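# Push cube out of channel's lipped end and lift it

## Task

Keeping both hands outside the channel, shove the cube out through the channel end that has the short ledge and raised lip, then hold it up past that end so that its centre sits at least one cube width higher than the channel's roof.

## Robot and tools

Robot: two arms, left_arm and right_arm, each ending in a five-finger hand (left_arm has a left hand, right_arm a right hand). Bases in the scene frame: left_arm at (+0.019, +0.341, 0) m, right_arm at (-0.017, -0.350, -0.001) m, both turned only slightly about z. A post stands behind the arms. Loose objects may occasionally get a small push from outside.

Frames. Scene frame: origin at table-top height midway between the arms, +x out over the table, +z up, left_arm on the +y side (not image left). Each arm's reported hand poses, velocities and targets, and all commanded offsets, use that arm's own base frame; fixed cameras and the table use the scene frame. The hand point sits 0.05 m in front of the palm and 0.15 m out from the wrist face. Its +z runs along the straight fingers, +y out of the palm, +x across the palm away from the thumb on the right hand (toward the thumb on the left hand). Straight fingers extend 0.06-0.07 m past the point along +z, lying 0.06 m behind it along -y. A wrist bracket on the little-finger side can strike things. With fingers level the wrist may hang up to 0.11 m (palm down) or 0.23 m (palm up) below the point.

Row layout (used by execute_actions and move): 28 numbers, each in [-1, 1], always for both arms. Order: left_arm dx, dy, dz, rx, ry, rz; left hand little, ring, middle, index, thumb_bend, thumb_turn, force_limit, speed; then the same fourteen for right_arm. The six pose numbers are an offset, not a pose: a shift and a rotation vector measured from that arm's Hand target as it stood when the action or call began, along that arm's base axes, turning about the Hand target position. 1.0 equals 0.6 m or 180 degrees. Every row counts from that same start, not from the prior row; resending an offset moves further. Zeros for all six mean no new request. Orientation is clipped to within 32 degrees of the measured one each control step.

Hand numbers: fingers and thumb_bend +1 straight/open, -1 curled/closed; thumb_turn +1 beside the palm, -1 across in front of it. force_limit maps -1..+1 to about 0..10 N at the fingertip (0..15 N for the two thumb motors). speed rises from near zero at -1 to full at +0.48 and stays full to +1 (full travel 0.49 s). For a gentle grip close at speed -0.94 or lower. Hand numbers are absolute targets; to keep a hand unchanged repeat the last eight numbers you sent for it (or, if none yet, its hand_measured six plus hand_force_limit and hand_speed). Thumb in front lets the hand wrap objects about 0.035-0.065 m thick.

Tools.
execute_actions(actions, cameras): actions is a list of actions; each action is up to 15 rows, one per 1/30 s step, the last row held to step 15. An empty list returns camera images. cameras takes names or ["all"].
move(target, speed, blend, stop_force, zero, blocking, cameras): target is one 28-number row or a list of up to 15 rows, every row an offset from the same starting Hand targets. speed in m/s (0.002-3.6, default 0.25), turns up to twice that in rad/s. blend in m rounds corners in a list. stop_force in N (3-120) ends an arm's path when its wrist sensor feels that much push against its motion; use it slowly (about 0.005 m/s) for contact. Paths avoid nothing. Result adds a move: line (done, off_target, moving, held, fault, plus limits such as paced or held).
wait(seconds): runs the scene, sends nothing new.
stop(): brakes a running move.
zoom_image(camera, region[x0,y0,x1,y1]): closer look at the latest image; region at most 504x504 px.
show_instructions(): shows reference pages.
zero_wrist_force(arm): rezeroes that arm's wrist sensor.
finished_scene(): ends the scene for good.
Cameras: cam_head_left, cam_head_right, cam_high, cam_low, cam_left_wrist, cam_right_wrist, all 672x504.

Results: end_effector_position (m) and end_effector_quat_wxyz per arm in its base frame; Hand target is the last commanded pose after clipping, which the next offsets start from. The hand often stops short; resend the gap as an offset. Joint positions and torques, Wrist force and Wrist torque along the hand's axes (plus a peak line), hand_measured, hand_stopped_by (moving, target, force, stalled, fault) and hand_load_n (positive when the finger is pushed open; a lost grip shows as load near 0), motor temperatures.

Avoid: any hand entering the channel; dropping the cube even slightly or letting it fall off the table; fast hits or firm pressing on fixed things (the arms are stiff, so a target just past solid contact can fault). About 150 N outside force, or a joint torque reaching its limit (wrists 25.4 N m), stops the arm for 10 s. Hot motors (70 °C warning, 85 °C stop) come from long holds or pushing toward unreachable poses. Do not let the two arms collide or one hand close on the other. Moves that bring a wrist near its first joint axis are refused; go around the base.

Each tool is called after ">>>" as name(argument=value, ...), one argument or row to a line, values as JSON.

Reference images:

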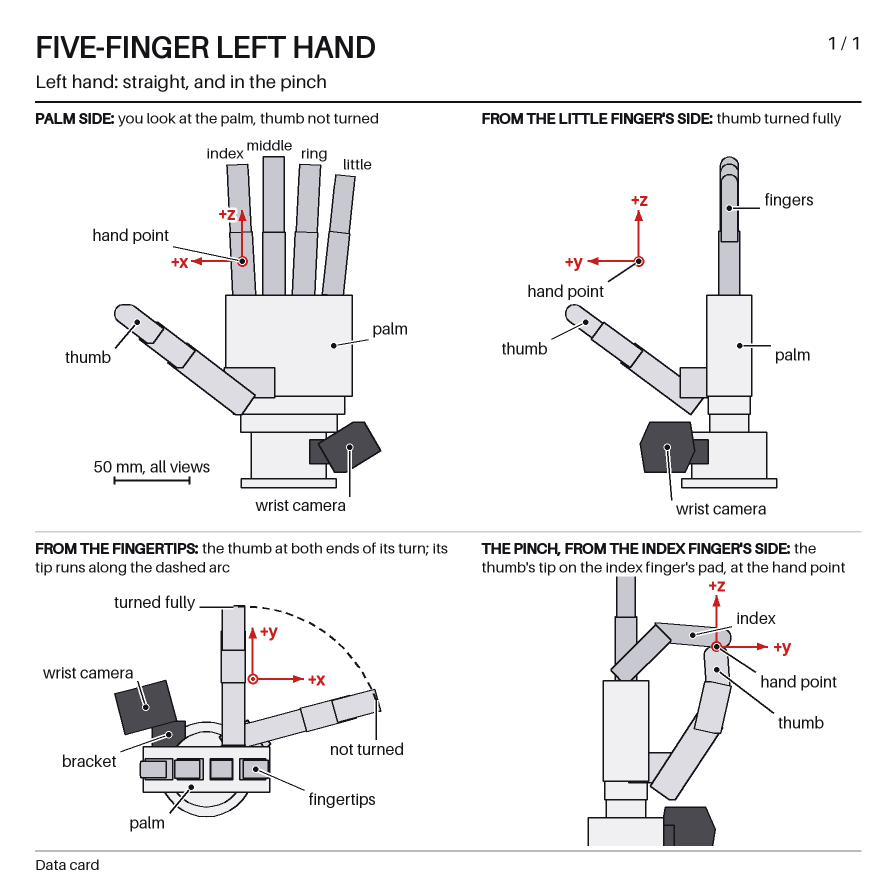

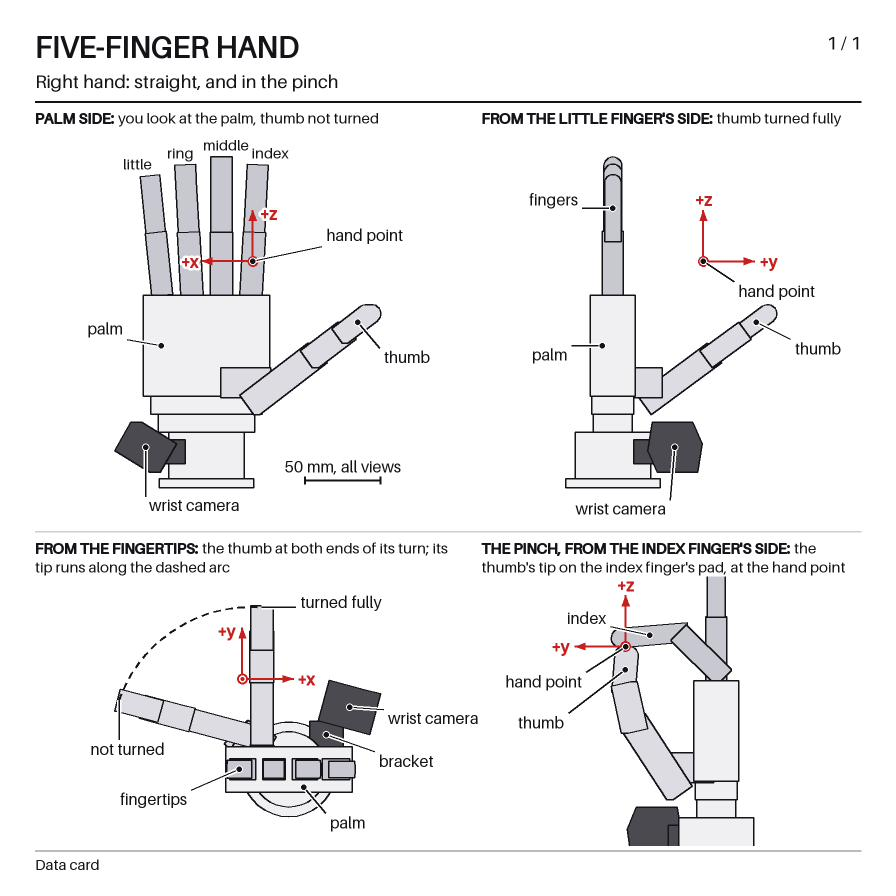

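## Session

>>> execute_actions(
  actions=[],
)

Scene clock: 0.00 s.
left_arm: end_effector_position=(+0.8491, +0.0236, +0.3389) hand_measured=(+1.000, +1.000, +1.000, +1.000, +1.000, +1.000) hand_load_n=(+0.0, +0.0, +0.0, +0.0, +0.0, +0.0) hand_stopped_by=(target, target, target, target, target, target) hand_force_limit=0.00 hand_speed=-0.80 end_effector_quat_wxyz=(+0.472, -0.538, +0.604, -0.351) | right_arm: end_effector_position=(+0.2169, +0.2377, +0.2203) hand_measured=(+1.000, +1.000, +1.000, +1.000, +1.000, +1.000) hand_load_n=(+0.0, +0.0, +0.0, +0.0, +0.0, +0.0) hand_stopped_by=(target, target, target, target, target, target) hand_force_limit=0.00 hand_speed=-0.80 end_effector_quat_wxyz=(+0.613, -0.506, -0.430, +0.427)
Joint positions: left_arm=[3.39 -2.238 -0.708 2.628 -1.417 3.396] | right_arm=[0.131 -0.872 1.889 2.252 1.184 -0.143]
Joint velocities: within noise
Joint torques (N m): no reading
Motor temperatures (°C): left_arm=[39 35 45 54 47 40] | right_arm=[38 39 39 40 39 48]
Wrist force (N): no reading
Wrist torque (N m): no reading
Wrist force, peak (N): no reading
Hand target: left_arm +0.8491, +0.0236, +0.3389; +0.472, -0.538, +0.604, -0.351 | right_arm +0.2169, +0.2377, +0.2203; +0.613, -0.506, -0.430, +0.427

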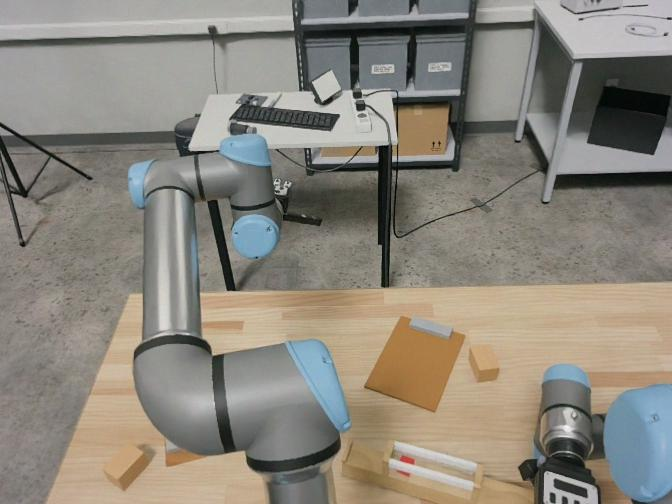

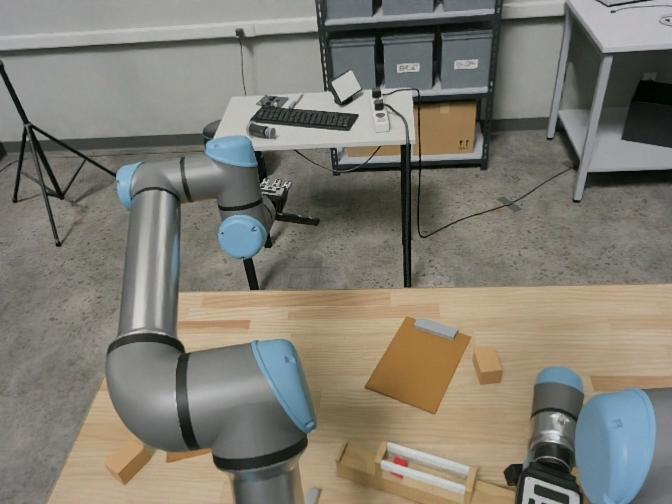

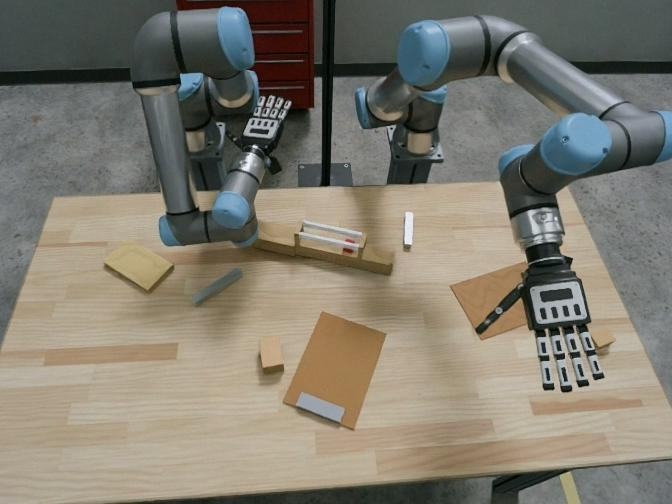

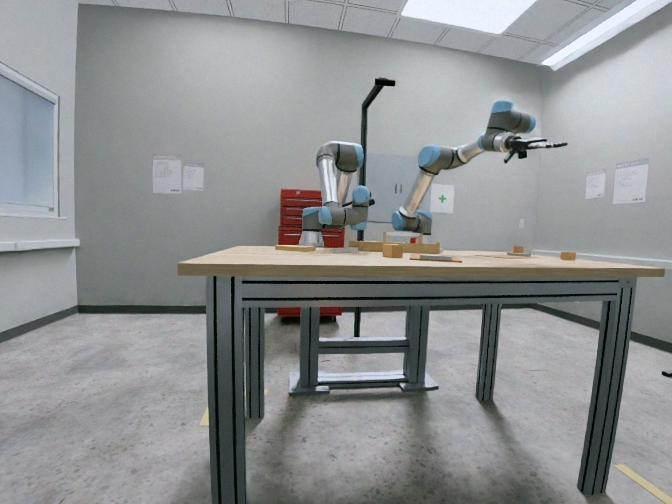

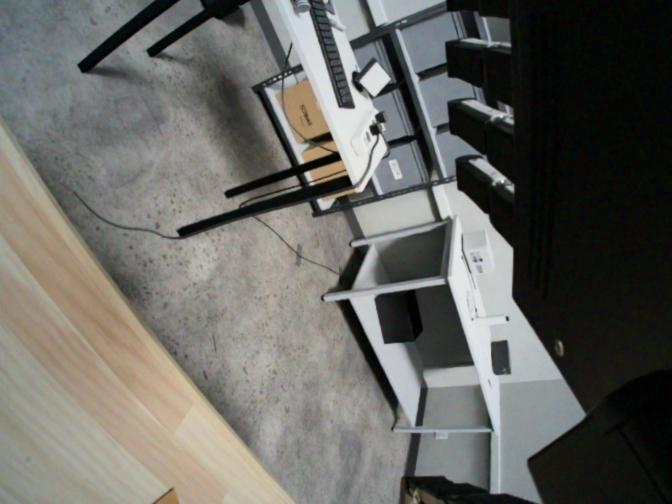

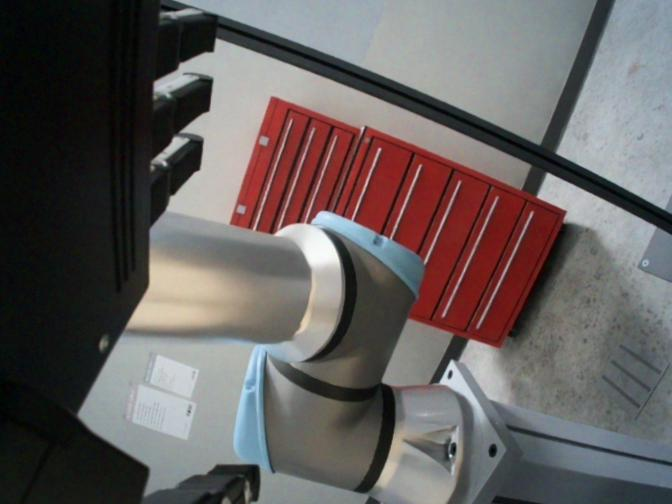

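>>> zoom_image(
  camera="cam_high",
  region=[230, 190, 430, 340],
)

>>> zoom_image(
  camera="cam_head_left",
  region=[320, 400, 560, 504],
)

>>> zoom_image(
  camera="cam_head_right",
  region=[280, 400, 540, 504],
)

>>> zoom_image(
  camera="cam_low",
  region=[260, 180, 500, 280],
)

Scaled by 2.520 from the camera's image (finer frame: 960x720).

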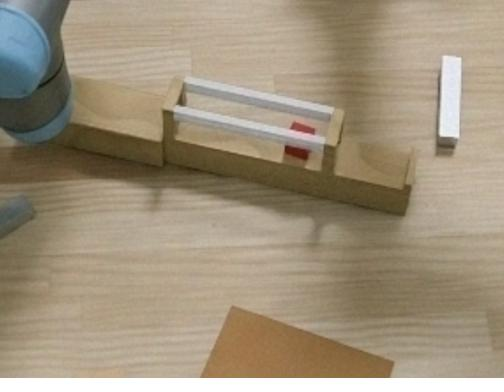

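Scaled by 2.100 from the camera's image (finer frame: 960x720).

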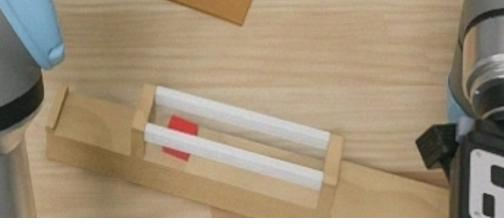

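Scaled by 1.938 from the camera's image (finer frame: 960x720).

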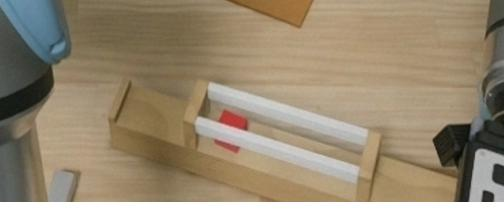

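Scaled by 2.100 from the camera's image (finer frame: 960x720).

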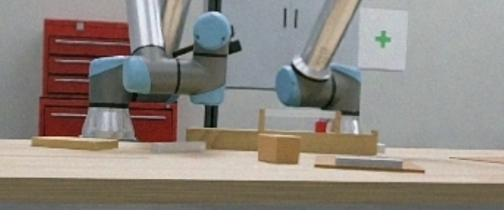

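>>> move(
  target=[0,0,0,0,0,0,1,1,1,1,1,1,0,-0.8,0.1,-0.25,0.35,0,0,0,1,1,1,1,1,1,0,-0.8],
  cameras=["all"],
)

Scene clock: 65.87 s.
left_arm: end_effector_position=(+0.8491, +0.0236, +0.3389) hand_measured=(+1.000, +1.000, +1.000, +1.000, +1.000, +1.000) hand_load_n=(-0.5, +0.0, +0.0, +0.0, +0.0, +0.0) hand_stopped_by=(target, target, target, target, target, target) hand_force_limit=0.00 hand_speed=-0.80 end_effector_quat_wxyz=(+0.472, -0.538, +0.604, -0.351) | right_arm: end_effector_position=(+0.2571, +0.1354, +0.3633) hand_measured=(+1.000, +1.000, +1.000, +1.000, +1.000, +1.000) hand_load_n=(+0.0, +0.0, -0.5, +0.0, +0.0, +0.0) hand_stopped_by=(target, target, target, target, target, target) hand_force_limit=0.00 hand_speed=-0.80 end_effector_quat_wxyz=(+0.613, -0.506, -0.430, +0.427)
Joint positions: left_arm=[3.39 -2.238 -0.708 2.628 -1.417 3.396] | right_arm=[-0.077 -1.118 1.801 2.579 1.391 -0.117]
Joint torques (N m): left_arm=[1 45.96 21.57 0.52 0.02 0.02] | right_arm=[-5.57 -47.07 -25.5 3.69 2.39 -1.27]
Wrist force (N): left_arm=[-0.1 0.3 -0.2] | right_arm=[0.2 -0.2 -0.1]
Wrist torque (N m): left_arm=[0.07 0.01 -0.02] | right_arm=[-0.04 -0.01 0.05]
Wrist force, peak (N): left_arm=[-0.1 0.7 -0.1] | right_arm=[-2.4 -5.8 -1.4]
Hand target: left_arm +0.8491, +0.0236, +0.3389; +0.472, -0.538, +0.604, -0.351 | right_arm +0.2571, +0.1353, +0.3634; +0.613, -0.507, -0.430, +0.427 (not the last commanded pose)
Off the commanded pose: left_arm 0.000 m, 0 deg | right_arm 0.085 m, 0 deg.
move: held (right_arm; a check stopped the path); limits=held
pose unreachable (right arm): on one or more control steps of this call, first in action 0 (counted from 0), this arm could not follow its commanded pose, so it was not sent that pose on those steps. It may still have moved: this result reports where it is.
cause: moving toward the commanded pose would bring two parts of the arm too close to each other (joints 3 (elbow) to 6 (wrist 3) lie between them).
cam_right_wrist: T_world_to_cam=[[0.02053, 0.34963, -0.93666, 0.28757], [0.27752, -0.90204, -0.33062, 0.17017], [-0.9605, -0.25316, -0.11554, 0.43495]] pos_world=[0.36464, 0.16307, 0.37588]

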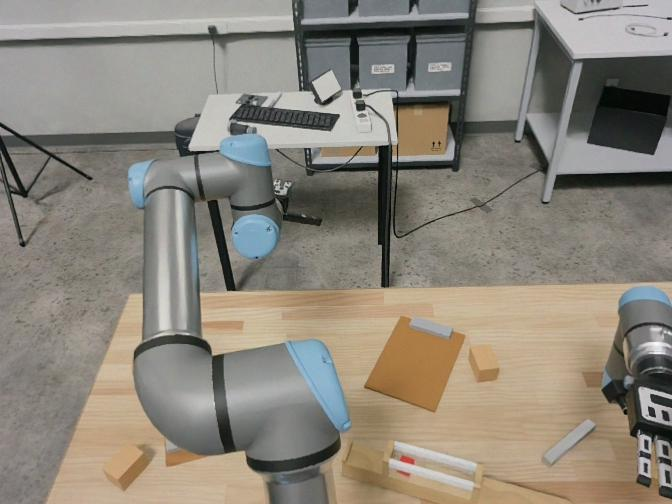

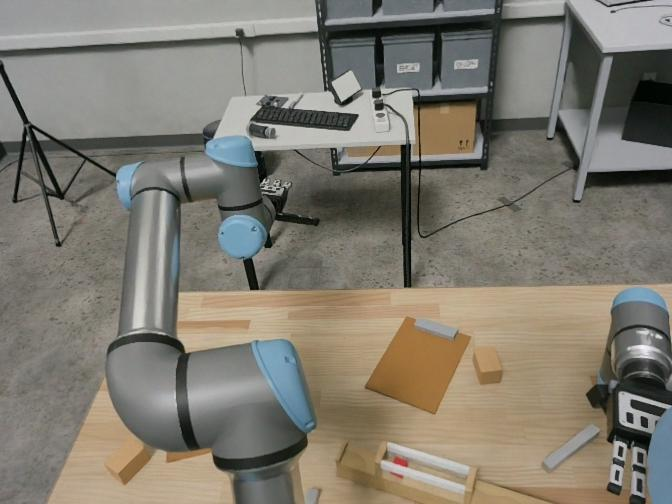

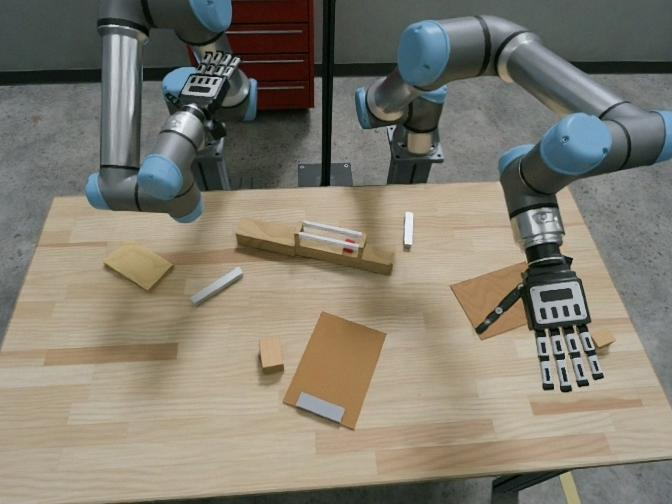

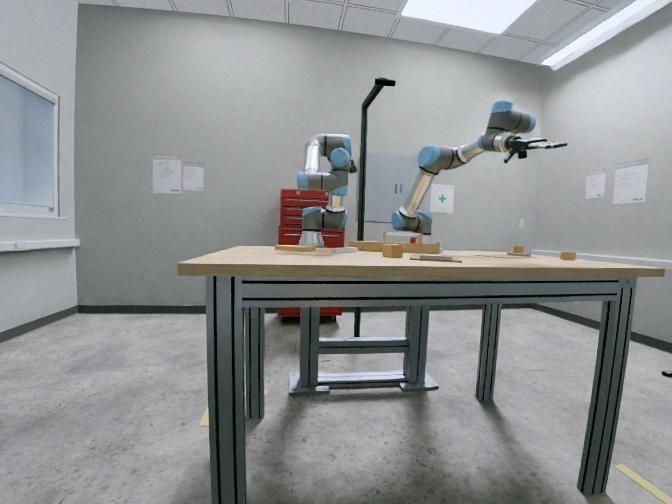

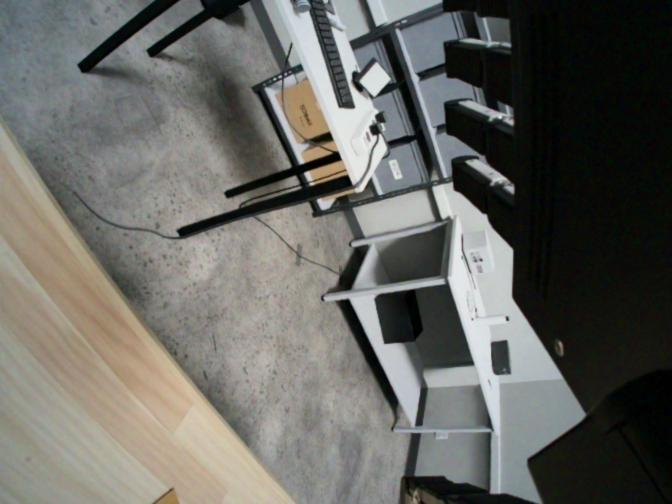

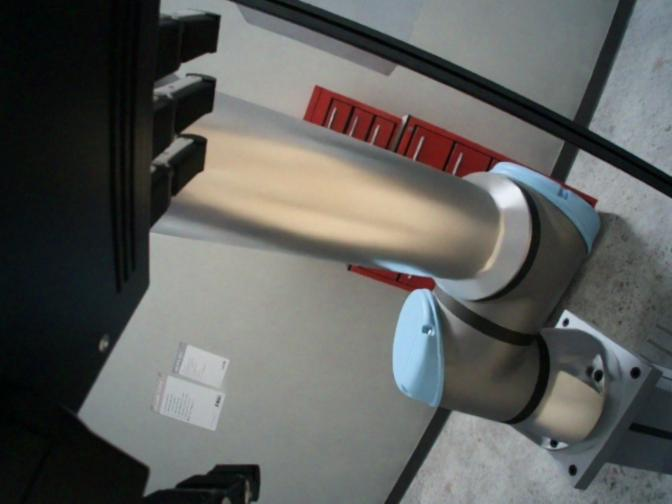

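>>> zoom_image(
  camera="cam_high",
  region=[220, 195, 430, 315],
)

>>> zoom_image(
  camera="cam_high",
  region=[285, 210, 405, 290],
)

>>> zoom_image(
  camera="cam_low",
  region=[330, 220, 460, 270],
)

>>> zoom_image(
  camera="cam_head_left",
  region=[320, 420, 560, 504],
)

Scaled by 2.400 from the camera's image (finer frame: 960x720).

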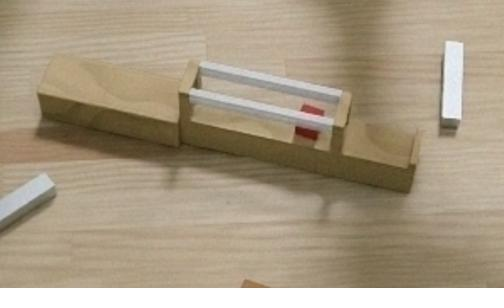

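Scaled by 4.200 from the camera's image (finer frame: 960x720).

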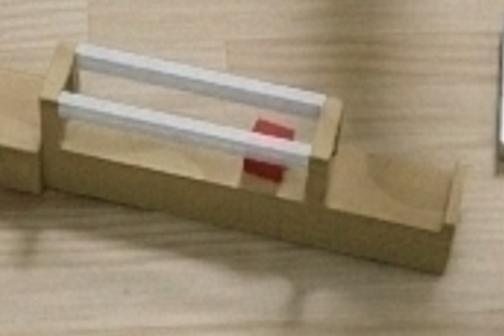

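Scaled by 3.877 from the camera's image (finer frame: 960x720).

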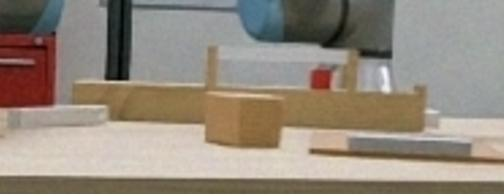

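Scaled by 2.100 from the camera's image (finer frame: 960x720).

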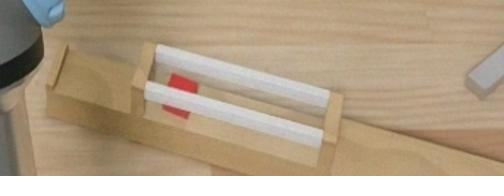

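>>> move(
  target=[-0.62,-0.1,0.02,0,0.194,0,1,1,1,1,1,1,0,-0.8,0,0,0,0,0,0,1,1,1,1,1,1,0,-0.8],
  cameras=["cam_left_wrist","cam_high","cam_head_left"],
)

Scene clock: 343.50 s.
left_arm: end_effector_position=(+0.4772, -0.0363, +0.3508) hand_measured=(+1.000, +1.000, +1.000, +1.000, +1.000, +1.000) hand_load_n=(+0.0, +0.0, +0.0, +0.0, +0.0, +0.0) hand_stopped_by=(target, target, target, target, target, target) hand_force_limit=0.00 hand_speed=-0.80 end_effector_quat_wxyz=(+0.269, -0.618, +0.718, -0.174) | right_arm: end_effector_position=(+0.2571, +0.1353, +0.3634) hand_measured=(+1.000, +1.000, +1.000, +1.000, +1.000, +1.000) hand_load_n=(+0.0, +0.0, +0.0, +0.0, +0.0, -0.5) hand_stopped_by=(target, target, target, target, target, target) hand_force_limit=0.00 hand_speed=-0.80 end_effector_quat_wxyz=(+0.613, -0.507, -0.430, +0.427)
Joint positions: left_arm=[3.402 -1.684 -1.29 2.051 -1.496 3.526] | right_arm=[-0.077 -1.119 1.801 2.579 1.391 -0.117]
Joint torques (N m): left_arm=[1.62 29.62 29.13 -2.84 2.28 -2.25] | right_arm=[-5.7 -45.38 -23.69 -0.17 2.34 0.07]
Wrist force (N): left_arm=[-0.1 -0.1 1.1] | right_arm=[-0.2 0.1 -0.4]
Wrist torque (N m): left_arm=[-0.11 -0.02 -0.09] | right_arm=[0.01 0.04 0.04]
Wrist force, peak (N): left_arm=[-0.2 0.1 1.9] | right_arm=[0.3 -0.2 -0.6]
Hand target: left_arm +0.4771, -0.0364, +0.3509; +0.269, -0.618, +0.718, -0.174 | right_arm +0.2571, +0.1353, +0.3634; +0.613, -0.507, -0.430, +0.427
Off the commanded pose: left_arm 0.000 m, 0 deg | right_arm 0.000 m, 0 deg.
move: done
cam_left_wrist: T_world_to_cam=[[0.74824, -0.3673, 0.55247, -0.56544], [-0.51746, -0.84425, 0.13953, 0.17267], [0.41518, -0.39028, -0.82177, 0.18793]] pos_world=[0.43441, 0.01144, 0.44274]
Images, in order (width x height): cam_head_left 672x504, cam_high 672x504, cam_left_wrist 672x504.

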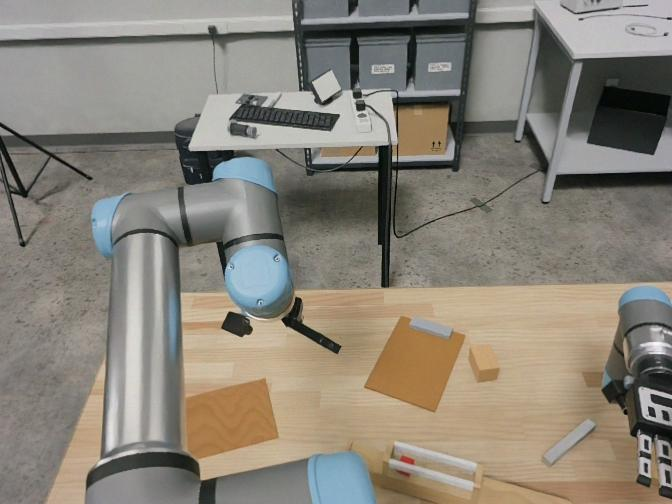

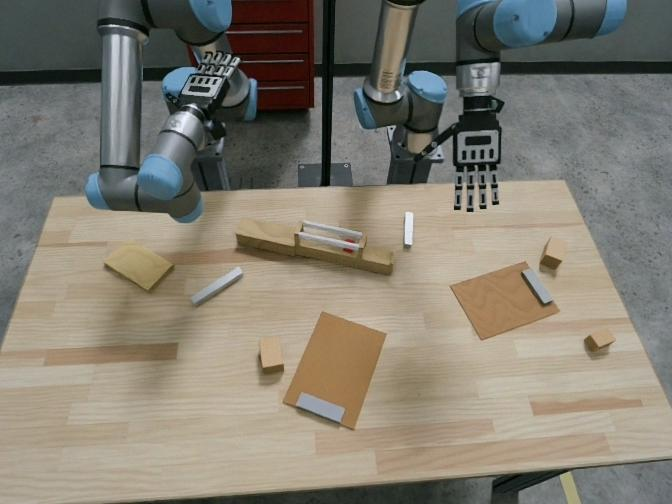

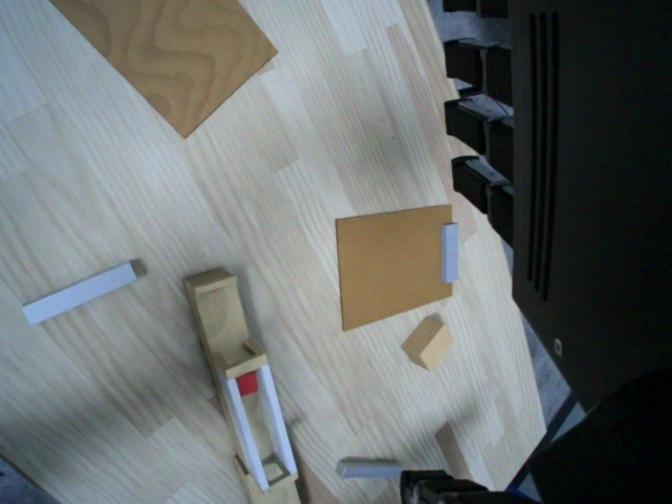

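>>> zoom_image(
  camera="cam_left_wrist",
  region=[170, 250, 350, 504],
)

>>> zoom_image(
  camera="cam_left_wrist",
  region=[190, 330, 310, 420],
)

Scaled by 1.984 from the camera's image (finer frame: 960x720).

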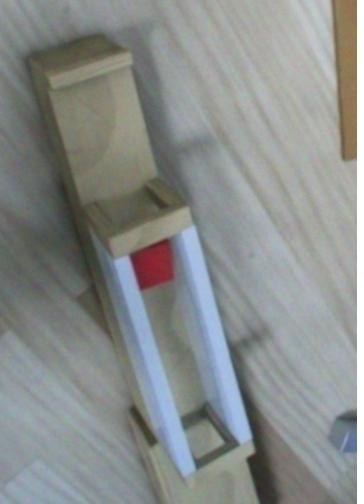

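Scaled by 4.200 from the camera's image (finer frame: 960x720).

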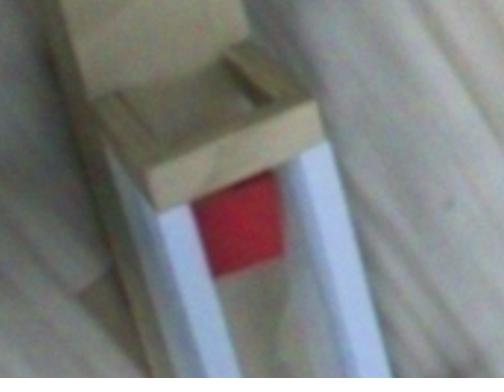

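>>> zoom_image(
  camera="cam_left_wrist",
  region=[10, 250, 150, 340],
)

>>> zoom_image(
  camera="cam_left_wrist",
  region=[200, 360, 320, 504],
)

>>> zoom_image(
  camera="cam_high",
  region=[180, 255, 260, 315],
)

>>> zoom_image(
  camera="cam_high",
  region=[290, 205, 420, 285],
)

Scaled by 3.600 from the camera's image (finer frame: 960x720).

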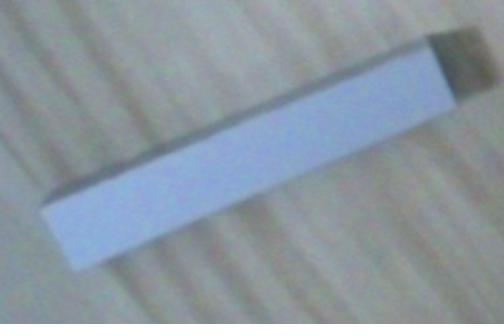

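Scaled by 3.500 from the camera's image (finer frame: 960x720).

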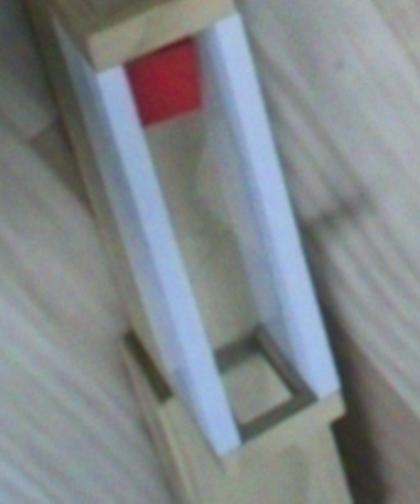

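Scaled by 6.300 from the camera's image (finer frame: 960x720).

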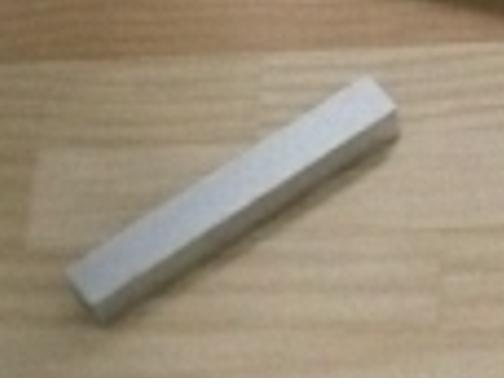

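Scaled by 3.877 from the camera's image (finer frame: 960x720).

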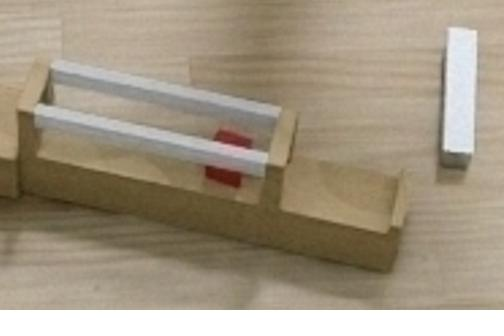

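>>> move(
  target=[-0.098,-0.138,-0.22,0,0,0,1,1,1,1,1,1,0,-0.8,0,0,0,0,0,0,1,1,1,1,1,1,0,-0.8],
  cameras=["cam_left_wrist","cam_low"],
)

Scene clock: 509.63 s.
left_arm: end_effector_position=(+0.4184, -0.1191, +0.2190) hand_measured=(+1.000, +1.000, +1.000, +1.000, +1.000, +1.000) hand_load_n=(+0.0, +0.0, +0.0, +0.0, +0.0, +0.0) hand_stopped_by=(target, target, target, target, target, target) hand_force_limit=0.00 hand_speed=-0.80 end_effector_quat_wxyz=(+0.269, -0.618, +0.718, -0.174) | right_arm: end_effector_position=(+0.2571, +0.1353, +0.3634) hand_measured=(+1.000, +1.000, +1.000, +1.000, +1.000, +1.000) hand_load_n=(+0.0, +0.0, +0.0, +0.0, +0.0, +0.0) hand_stopped_by=(target, target, target, target, target, target) hand_force_limit=0.00 hand_speed=-0.80 end_effector_quat_wxyz=(+0.613, -0.507, -0.430, +0.427)
Joint positions: left_arm=[3.183 -1.587 -1.732 2.397 -1.629 3.352] | right_arm=[-0.077 -1.119 1.801 2.579 1.391 -0.117]
Joint torques (N m): left_arm=[-6.89 10.22 9.36 0.02 1.07 -0.32] | right_arm=[-6.22 -45.94 -23.31 0.16 2.23 -0.03]
Wrist force (N): left_arm=[0.2 -0.2 0.8] | right_arm=[0.3 0.0 -0.2]
Wrist torque (N m): left_arm=[-0.10 -0.07 -0.09] | right_arm=[-0.01 -0.04 0.07]
Wrist force, peak (N): left_arm=[1.6 1.4 1.6] | right_arm=[0.4 -0.3 -0.8]
Hand target: left_arm +0.4183, -0.1192, +0.2189; +0.269, -0.618, +0.718, -0.174 | right_arm +0.2571, +0.1353, +0.3634; +0.613, -0.507, -0.430, +0.427
Off the commanded pose: left_arm 0.000 m, 0 deg | right_arm 0.000 m, 0 deg.
move: done
cam_left_wrist: T_world_to_cam=[[0.74816, -0.36738, 0.55253, -0.47896], [-0.51755, -0.84421, 0.13948, 0.09073], [0.41521, -0.39032, -0.82174, 0.07174]] pos_world=[0.37551, -0.07136, 0.31094]
Images, in order (width x height): cam_low 672x504, cam_left_wrist 672x504.

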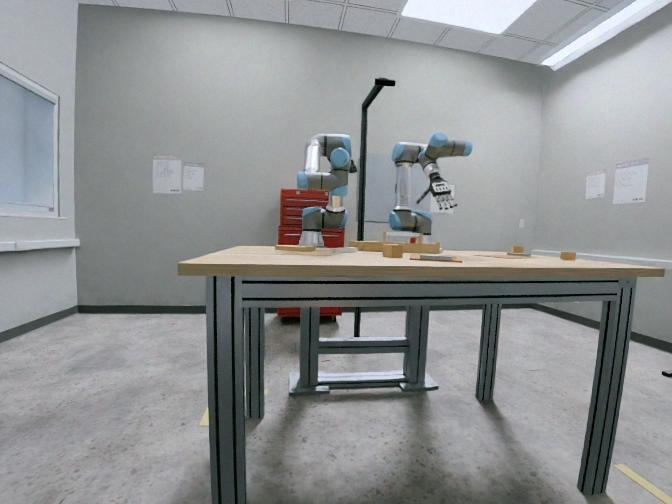

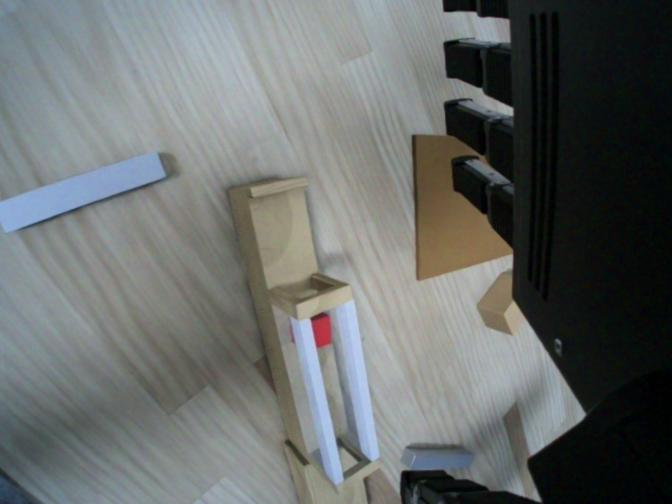

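>>> zoom_image(
  camera="cam_left_wrist",
  region=[220, 260, 380, 400],
)

>>> zoom_image(
  camera="cam_left_wrist",
  region=[260, 380, 400, 504],
)

>>> zoom_image(
  camera="cam_left_wrist",
  region=[0, 130, 200, 250],
)

Scaled by 3.150 from the camera's image (finer frame: 960x720).

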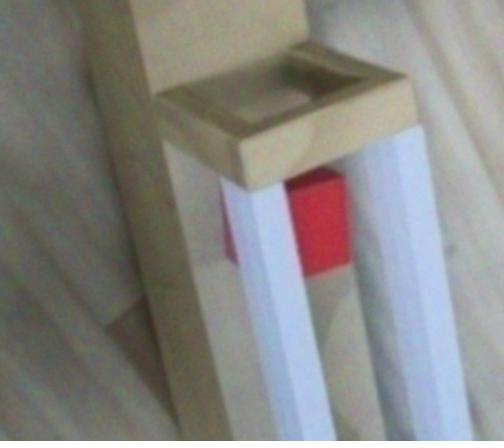

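Scaled by 3.600 from the camera's image (finer frame: 960x720).

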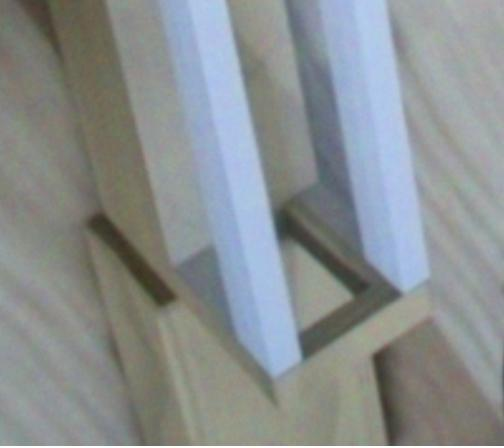

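Scaled by 2.520 from the camera's image (finer frame: 960x720).

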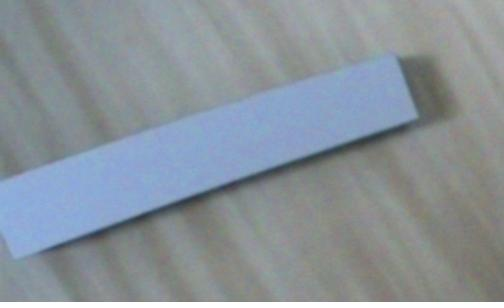

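>>> move(
  target=[0,0,0,0,0,0,1,1,1,1,1,1,0,-0.8,0.49,-0.19,-0.17,-0.0945,-0.529,0.0386,1,1,1,1,1,1,0,-0.8],
  cameras=["cam_right_wrist","cam_low","cam_high"],
)

Scene clock: 607.87 s.
left_arm: end_effector_position=(+0.4183, -0.1192, +0.2189) hand_measured=(+1.000, +1.000, +1.000, +1.000, +1.000, +1.000) hand_load_n=(+0.0, +0.0, +0.0, +0.0, +0.0, +0.0) hand_stopped_by=(target, target, target, target, target, target) hand_force_limit=0.00 hand_speed=-0.80 end_effector_quat_wxyz=(+0.269, -0.618, +0.718, -0.174) | right_arm: end_effector_position=(+0.5510, +0.0213, +0.2614) hand_measured=(+1.000, +1.000, +1.000, +1.000, +1.000, +1.000) hand_load_n=(+0.0, +0.0, +0.0, +0.0, -0.5, +0.0) hand_stopped_by=(target, target, target, target, target, target) hand_force_limit=0.00 hand_speed=-0.80 end_effector_quat_wxyz=(-0.001, +0.707, +0.707, +0.000)
Joint positions: left_arm=[3.183 -1.587 -1.732 2.397 -1.629 3.352] | right_arm=[-0.168 -1.122 1.208 1.486 1.57 -0.167]
Joint torques (N m): left_arm=[-8.15 11.17 7.95 0.02 -1.91 -2.15] | right_arm=[8.09 -28.69 -25.44 0.11 -2.28 1.27]
Motor temperatures (°C): left_arm=[37 34 42 52 45 38] | right_arm=[37 38 36 40 38 43]
Wrist force (N): left_arm=[0.0 -0.3 0.9] | right_arm=[0.3 -1.5 -0.5]
Wrist torque (N m): left_arm=[-0.12 -0.04 -0.09] | right_arm=[-0.64 0.04 0.08]
Wrist force, peak (N): left_arm=[0.0 -0.1 1.4] | right_arm=[0.6 -1.7 -1.0]
Hand target: left_arm +0.4183, -0.1192, +0.2189; +0.269, -0.618, +0.718, -0.174 | right_arm +0.5511, +0.0213, +0.2614; -0.001, +0.707, +0.707, +0.000
Off the commanded pose: left_arm 0.000 m, 0 deg | right_arm 0.000 m, 0 deg.
move: done
cam_right_wrist: T_world_to_cam=[[0.96697, 0.25181, 0.0395, -0.54862], [0.19274, -0.82378, 0.53314, -0.22875], [0.16679, -0.50792, -0.8451, 0.25153]] pos_world=[0.53264, 0.07746, 0.3562]
Images, in order (width x height): cam_high 672x504, cam_low 672x504, cam_right_wrist 672x504.

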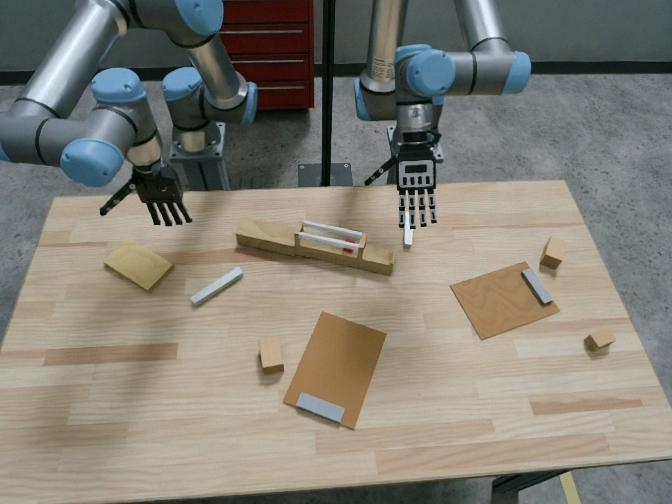

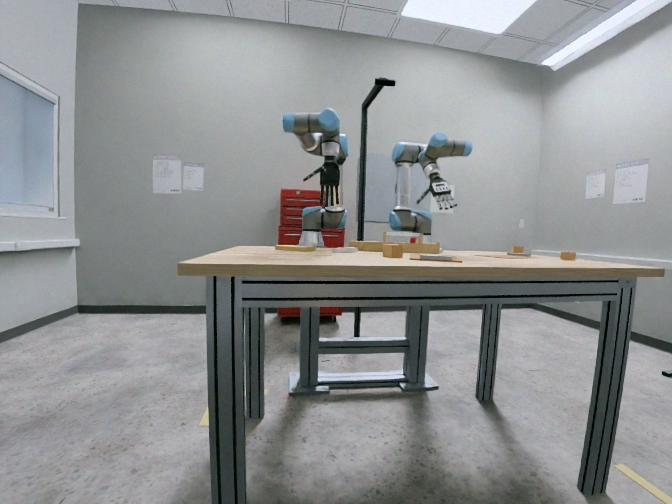

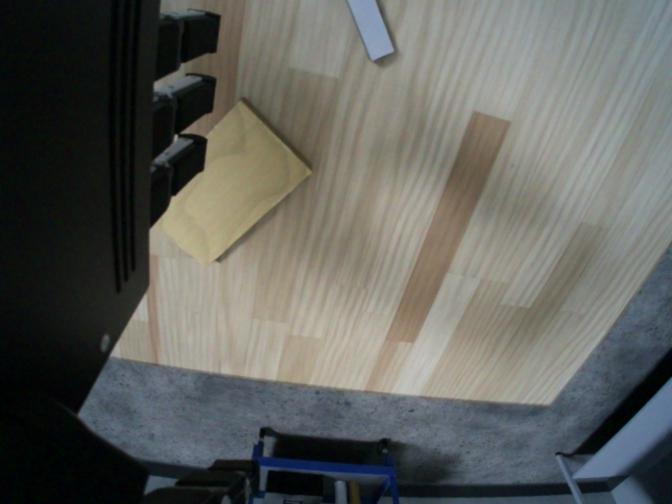

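>>> move(
  target=[
    [0,0.25,0.15,0,0,0,1,1,1,1,1,1,0,-0.8,-0.25,0.21,-0.02,0,0,-0.5,1,1,1,1,1,1,0,-0.8],
    [0,0.25,0.15,0,0,0,1,1,1,1,1,1,0,-0.8,-0.333,0.495,-0.185,0.707,0,-0.707,1,1,1,1,1,1,0,-0.8],
  ],
  blend=[0.03, 0],
  cameras=["cam_right_wrist","cam_low","cam_high"],
)

Scene clock: 668.77 s.
left_arm: end_effector_position=(+0.4183, +0.0308, +0.3089) hand_measured=(+1.000, +1.000, +1.000, +1.000, +1.000, +1.000) hand_load_n=(+0.0, +0.0, +0.0, +0.0, +0.0, +0.0) hand_stopped_by=(target, target, target, target, target, target) hand_force_limit=0.00 hand_speed=-0.80 end_effector_quat_wxyz=(+0.269, -0.618, +0.718, -0.174) | right_arm: end_effector_position=(+0.3512, +0.3183, +0.1503) hand_measured=(+1.000, +1.000, +1.000, +1.000, +1.000, +1.000) hand_load_n=(+0.0, +0.0, +0.0, +0.0, +0.0, +0.0) hand_stopped_by=(target, target, target, target, target, target) hand_force_limit=0.00 hand_speed=-0.80 end_effector_quat_wxyz=(+0.500, -0.500, +0.500, -0.500)
Joint positions: left_arm=[3.664 -1.525 -1.569 2.138 -1.341 3.74] | right_arm=[0.78 -1.578 2.364 -0.787 2.351 3.141]
Joint torques (N m): left_arm=[-7.89 25.34 8.66 0.01 -2.03 -2.07] | right_arm=[5.67 -10.48 -23.04 -3.28 1.96 1.43]
Wrist force (N): left_arm=[0.1 -0.2 0.9] | right_arm=[0.1 0.1 -0.9]
Wrist torque (N m): left_arm=[-0.10 -0.04 -0.06] | right_arm=[0.07 0.01 0.08]
Wrist force, peak (N): left_arm=[0.4 -0.3 1.4] | right_arm=[0.1 -1.8 -1.6]
Hand target: left_arm +0.4183, +0.0308, +0.3089; +0.269, -0.618, +0.718, -0.174 | right_arm +0.3513, +0.3183, +0.1504; +0.500, -0.500, +0.500, -0.500
Off the commanded pose: left_arm 0.000 m, 0 deg | right_arm 0.000 m, 0 deg.
move: done
cam_right_wrist: T_world_to_cam=[[-0.03985, -0.25252, -0.96677, 0.23954], [-0.53375, 0.82331, -0.19305, -0.04625], [0.8447, 0.50832, -0.16759, -0.32159]] pos_world=[0.2565, 0.26204, 0.16876]
Images, in order (width x height): cam_high 672x504, cam_low 672x504, cam_right_wrist 672x504.

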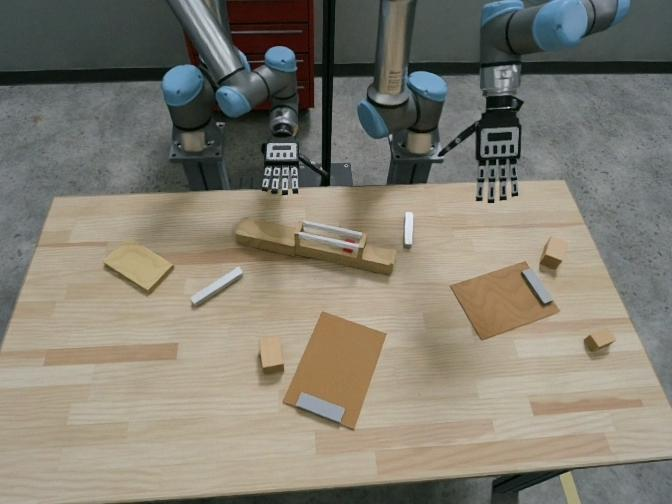

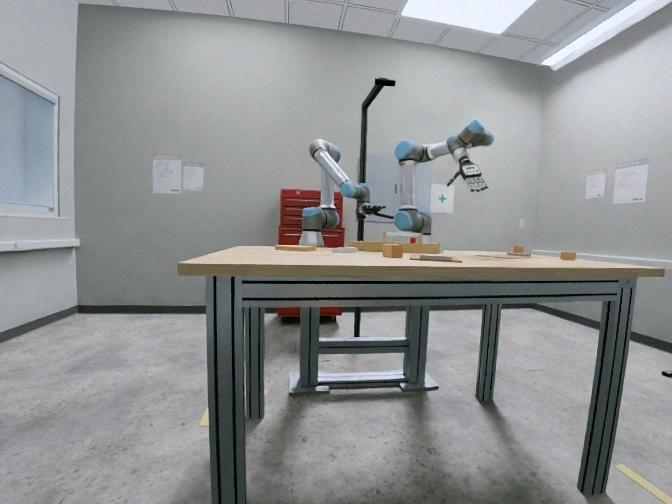

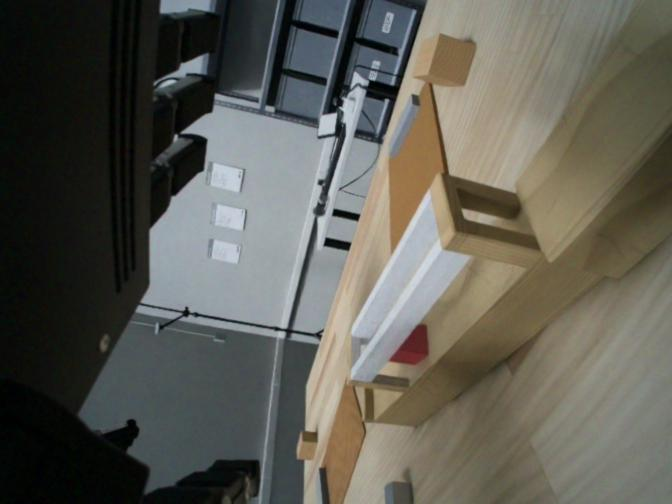

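>>> zoom_image(
  camera="cam_right_wrist",
  region=[330, 160, 570, 440],
)

>>> zoom_image(
  camera="cam_right_wrist",
  region=[340, 260, 460, 430],
)

>>> zoom_image(
  camera="cam_right_wrist",
  region=[420, 160, 580, 280],
)

Scaled by 1.800 from the camera's image (finer frame: 960x720).

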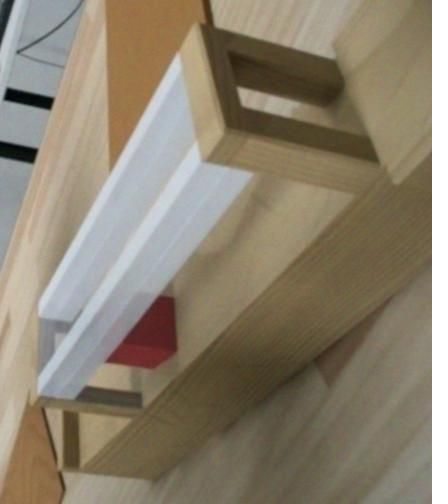

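Scaled by 2.965 from the camera's image (finer frame: 960x720).

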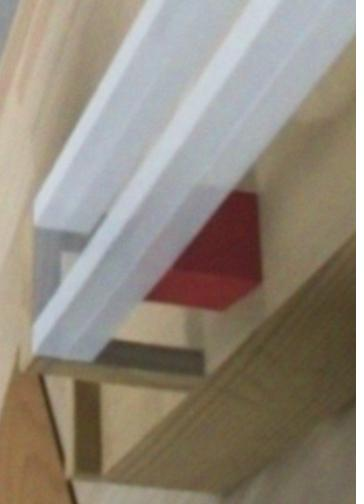

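Scaled by 3.150 from the camera's image (finer frame: 960x720).

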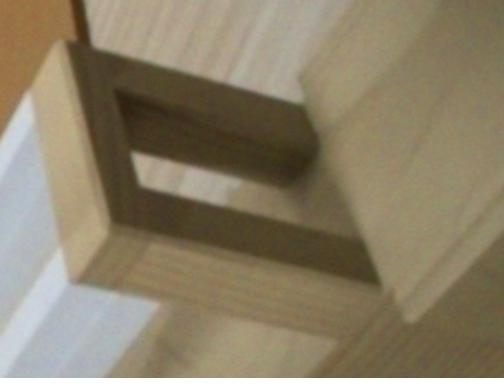

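>>> zoom_image(
  camera="cam_right_wrist",
  region=[380, 250, 480, 390],
)

>>> zoom_image(
  camera="cam_right_wrist",
  region=[440, 220, 540, 320],
)

Scaled by 3.600 from the camera's image (finer frame: 960x720).

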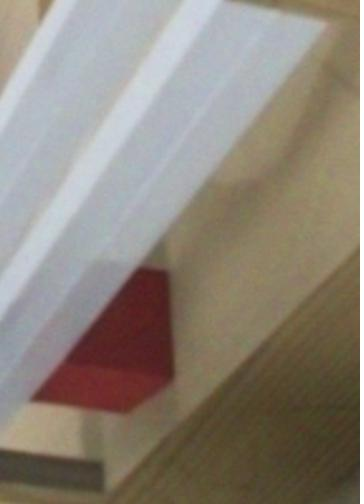

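Scaled by 5.040 from the camera's image (finer frame: 960x720).

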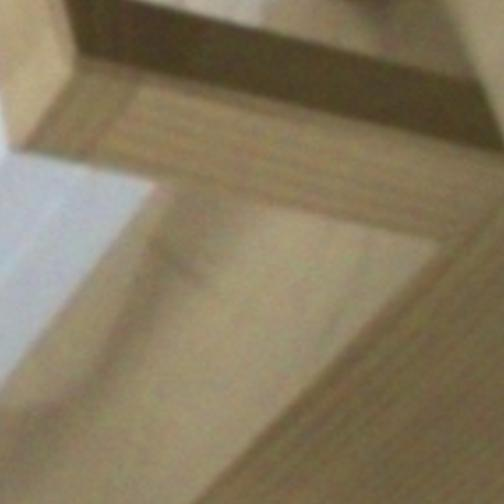

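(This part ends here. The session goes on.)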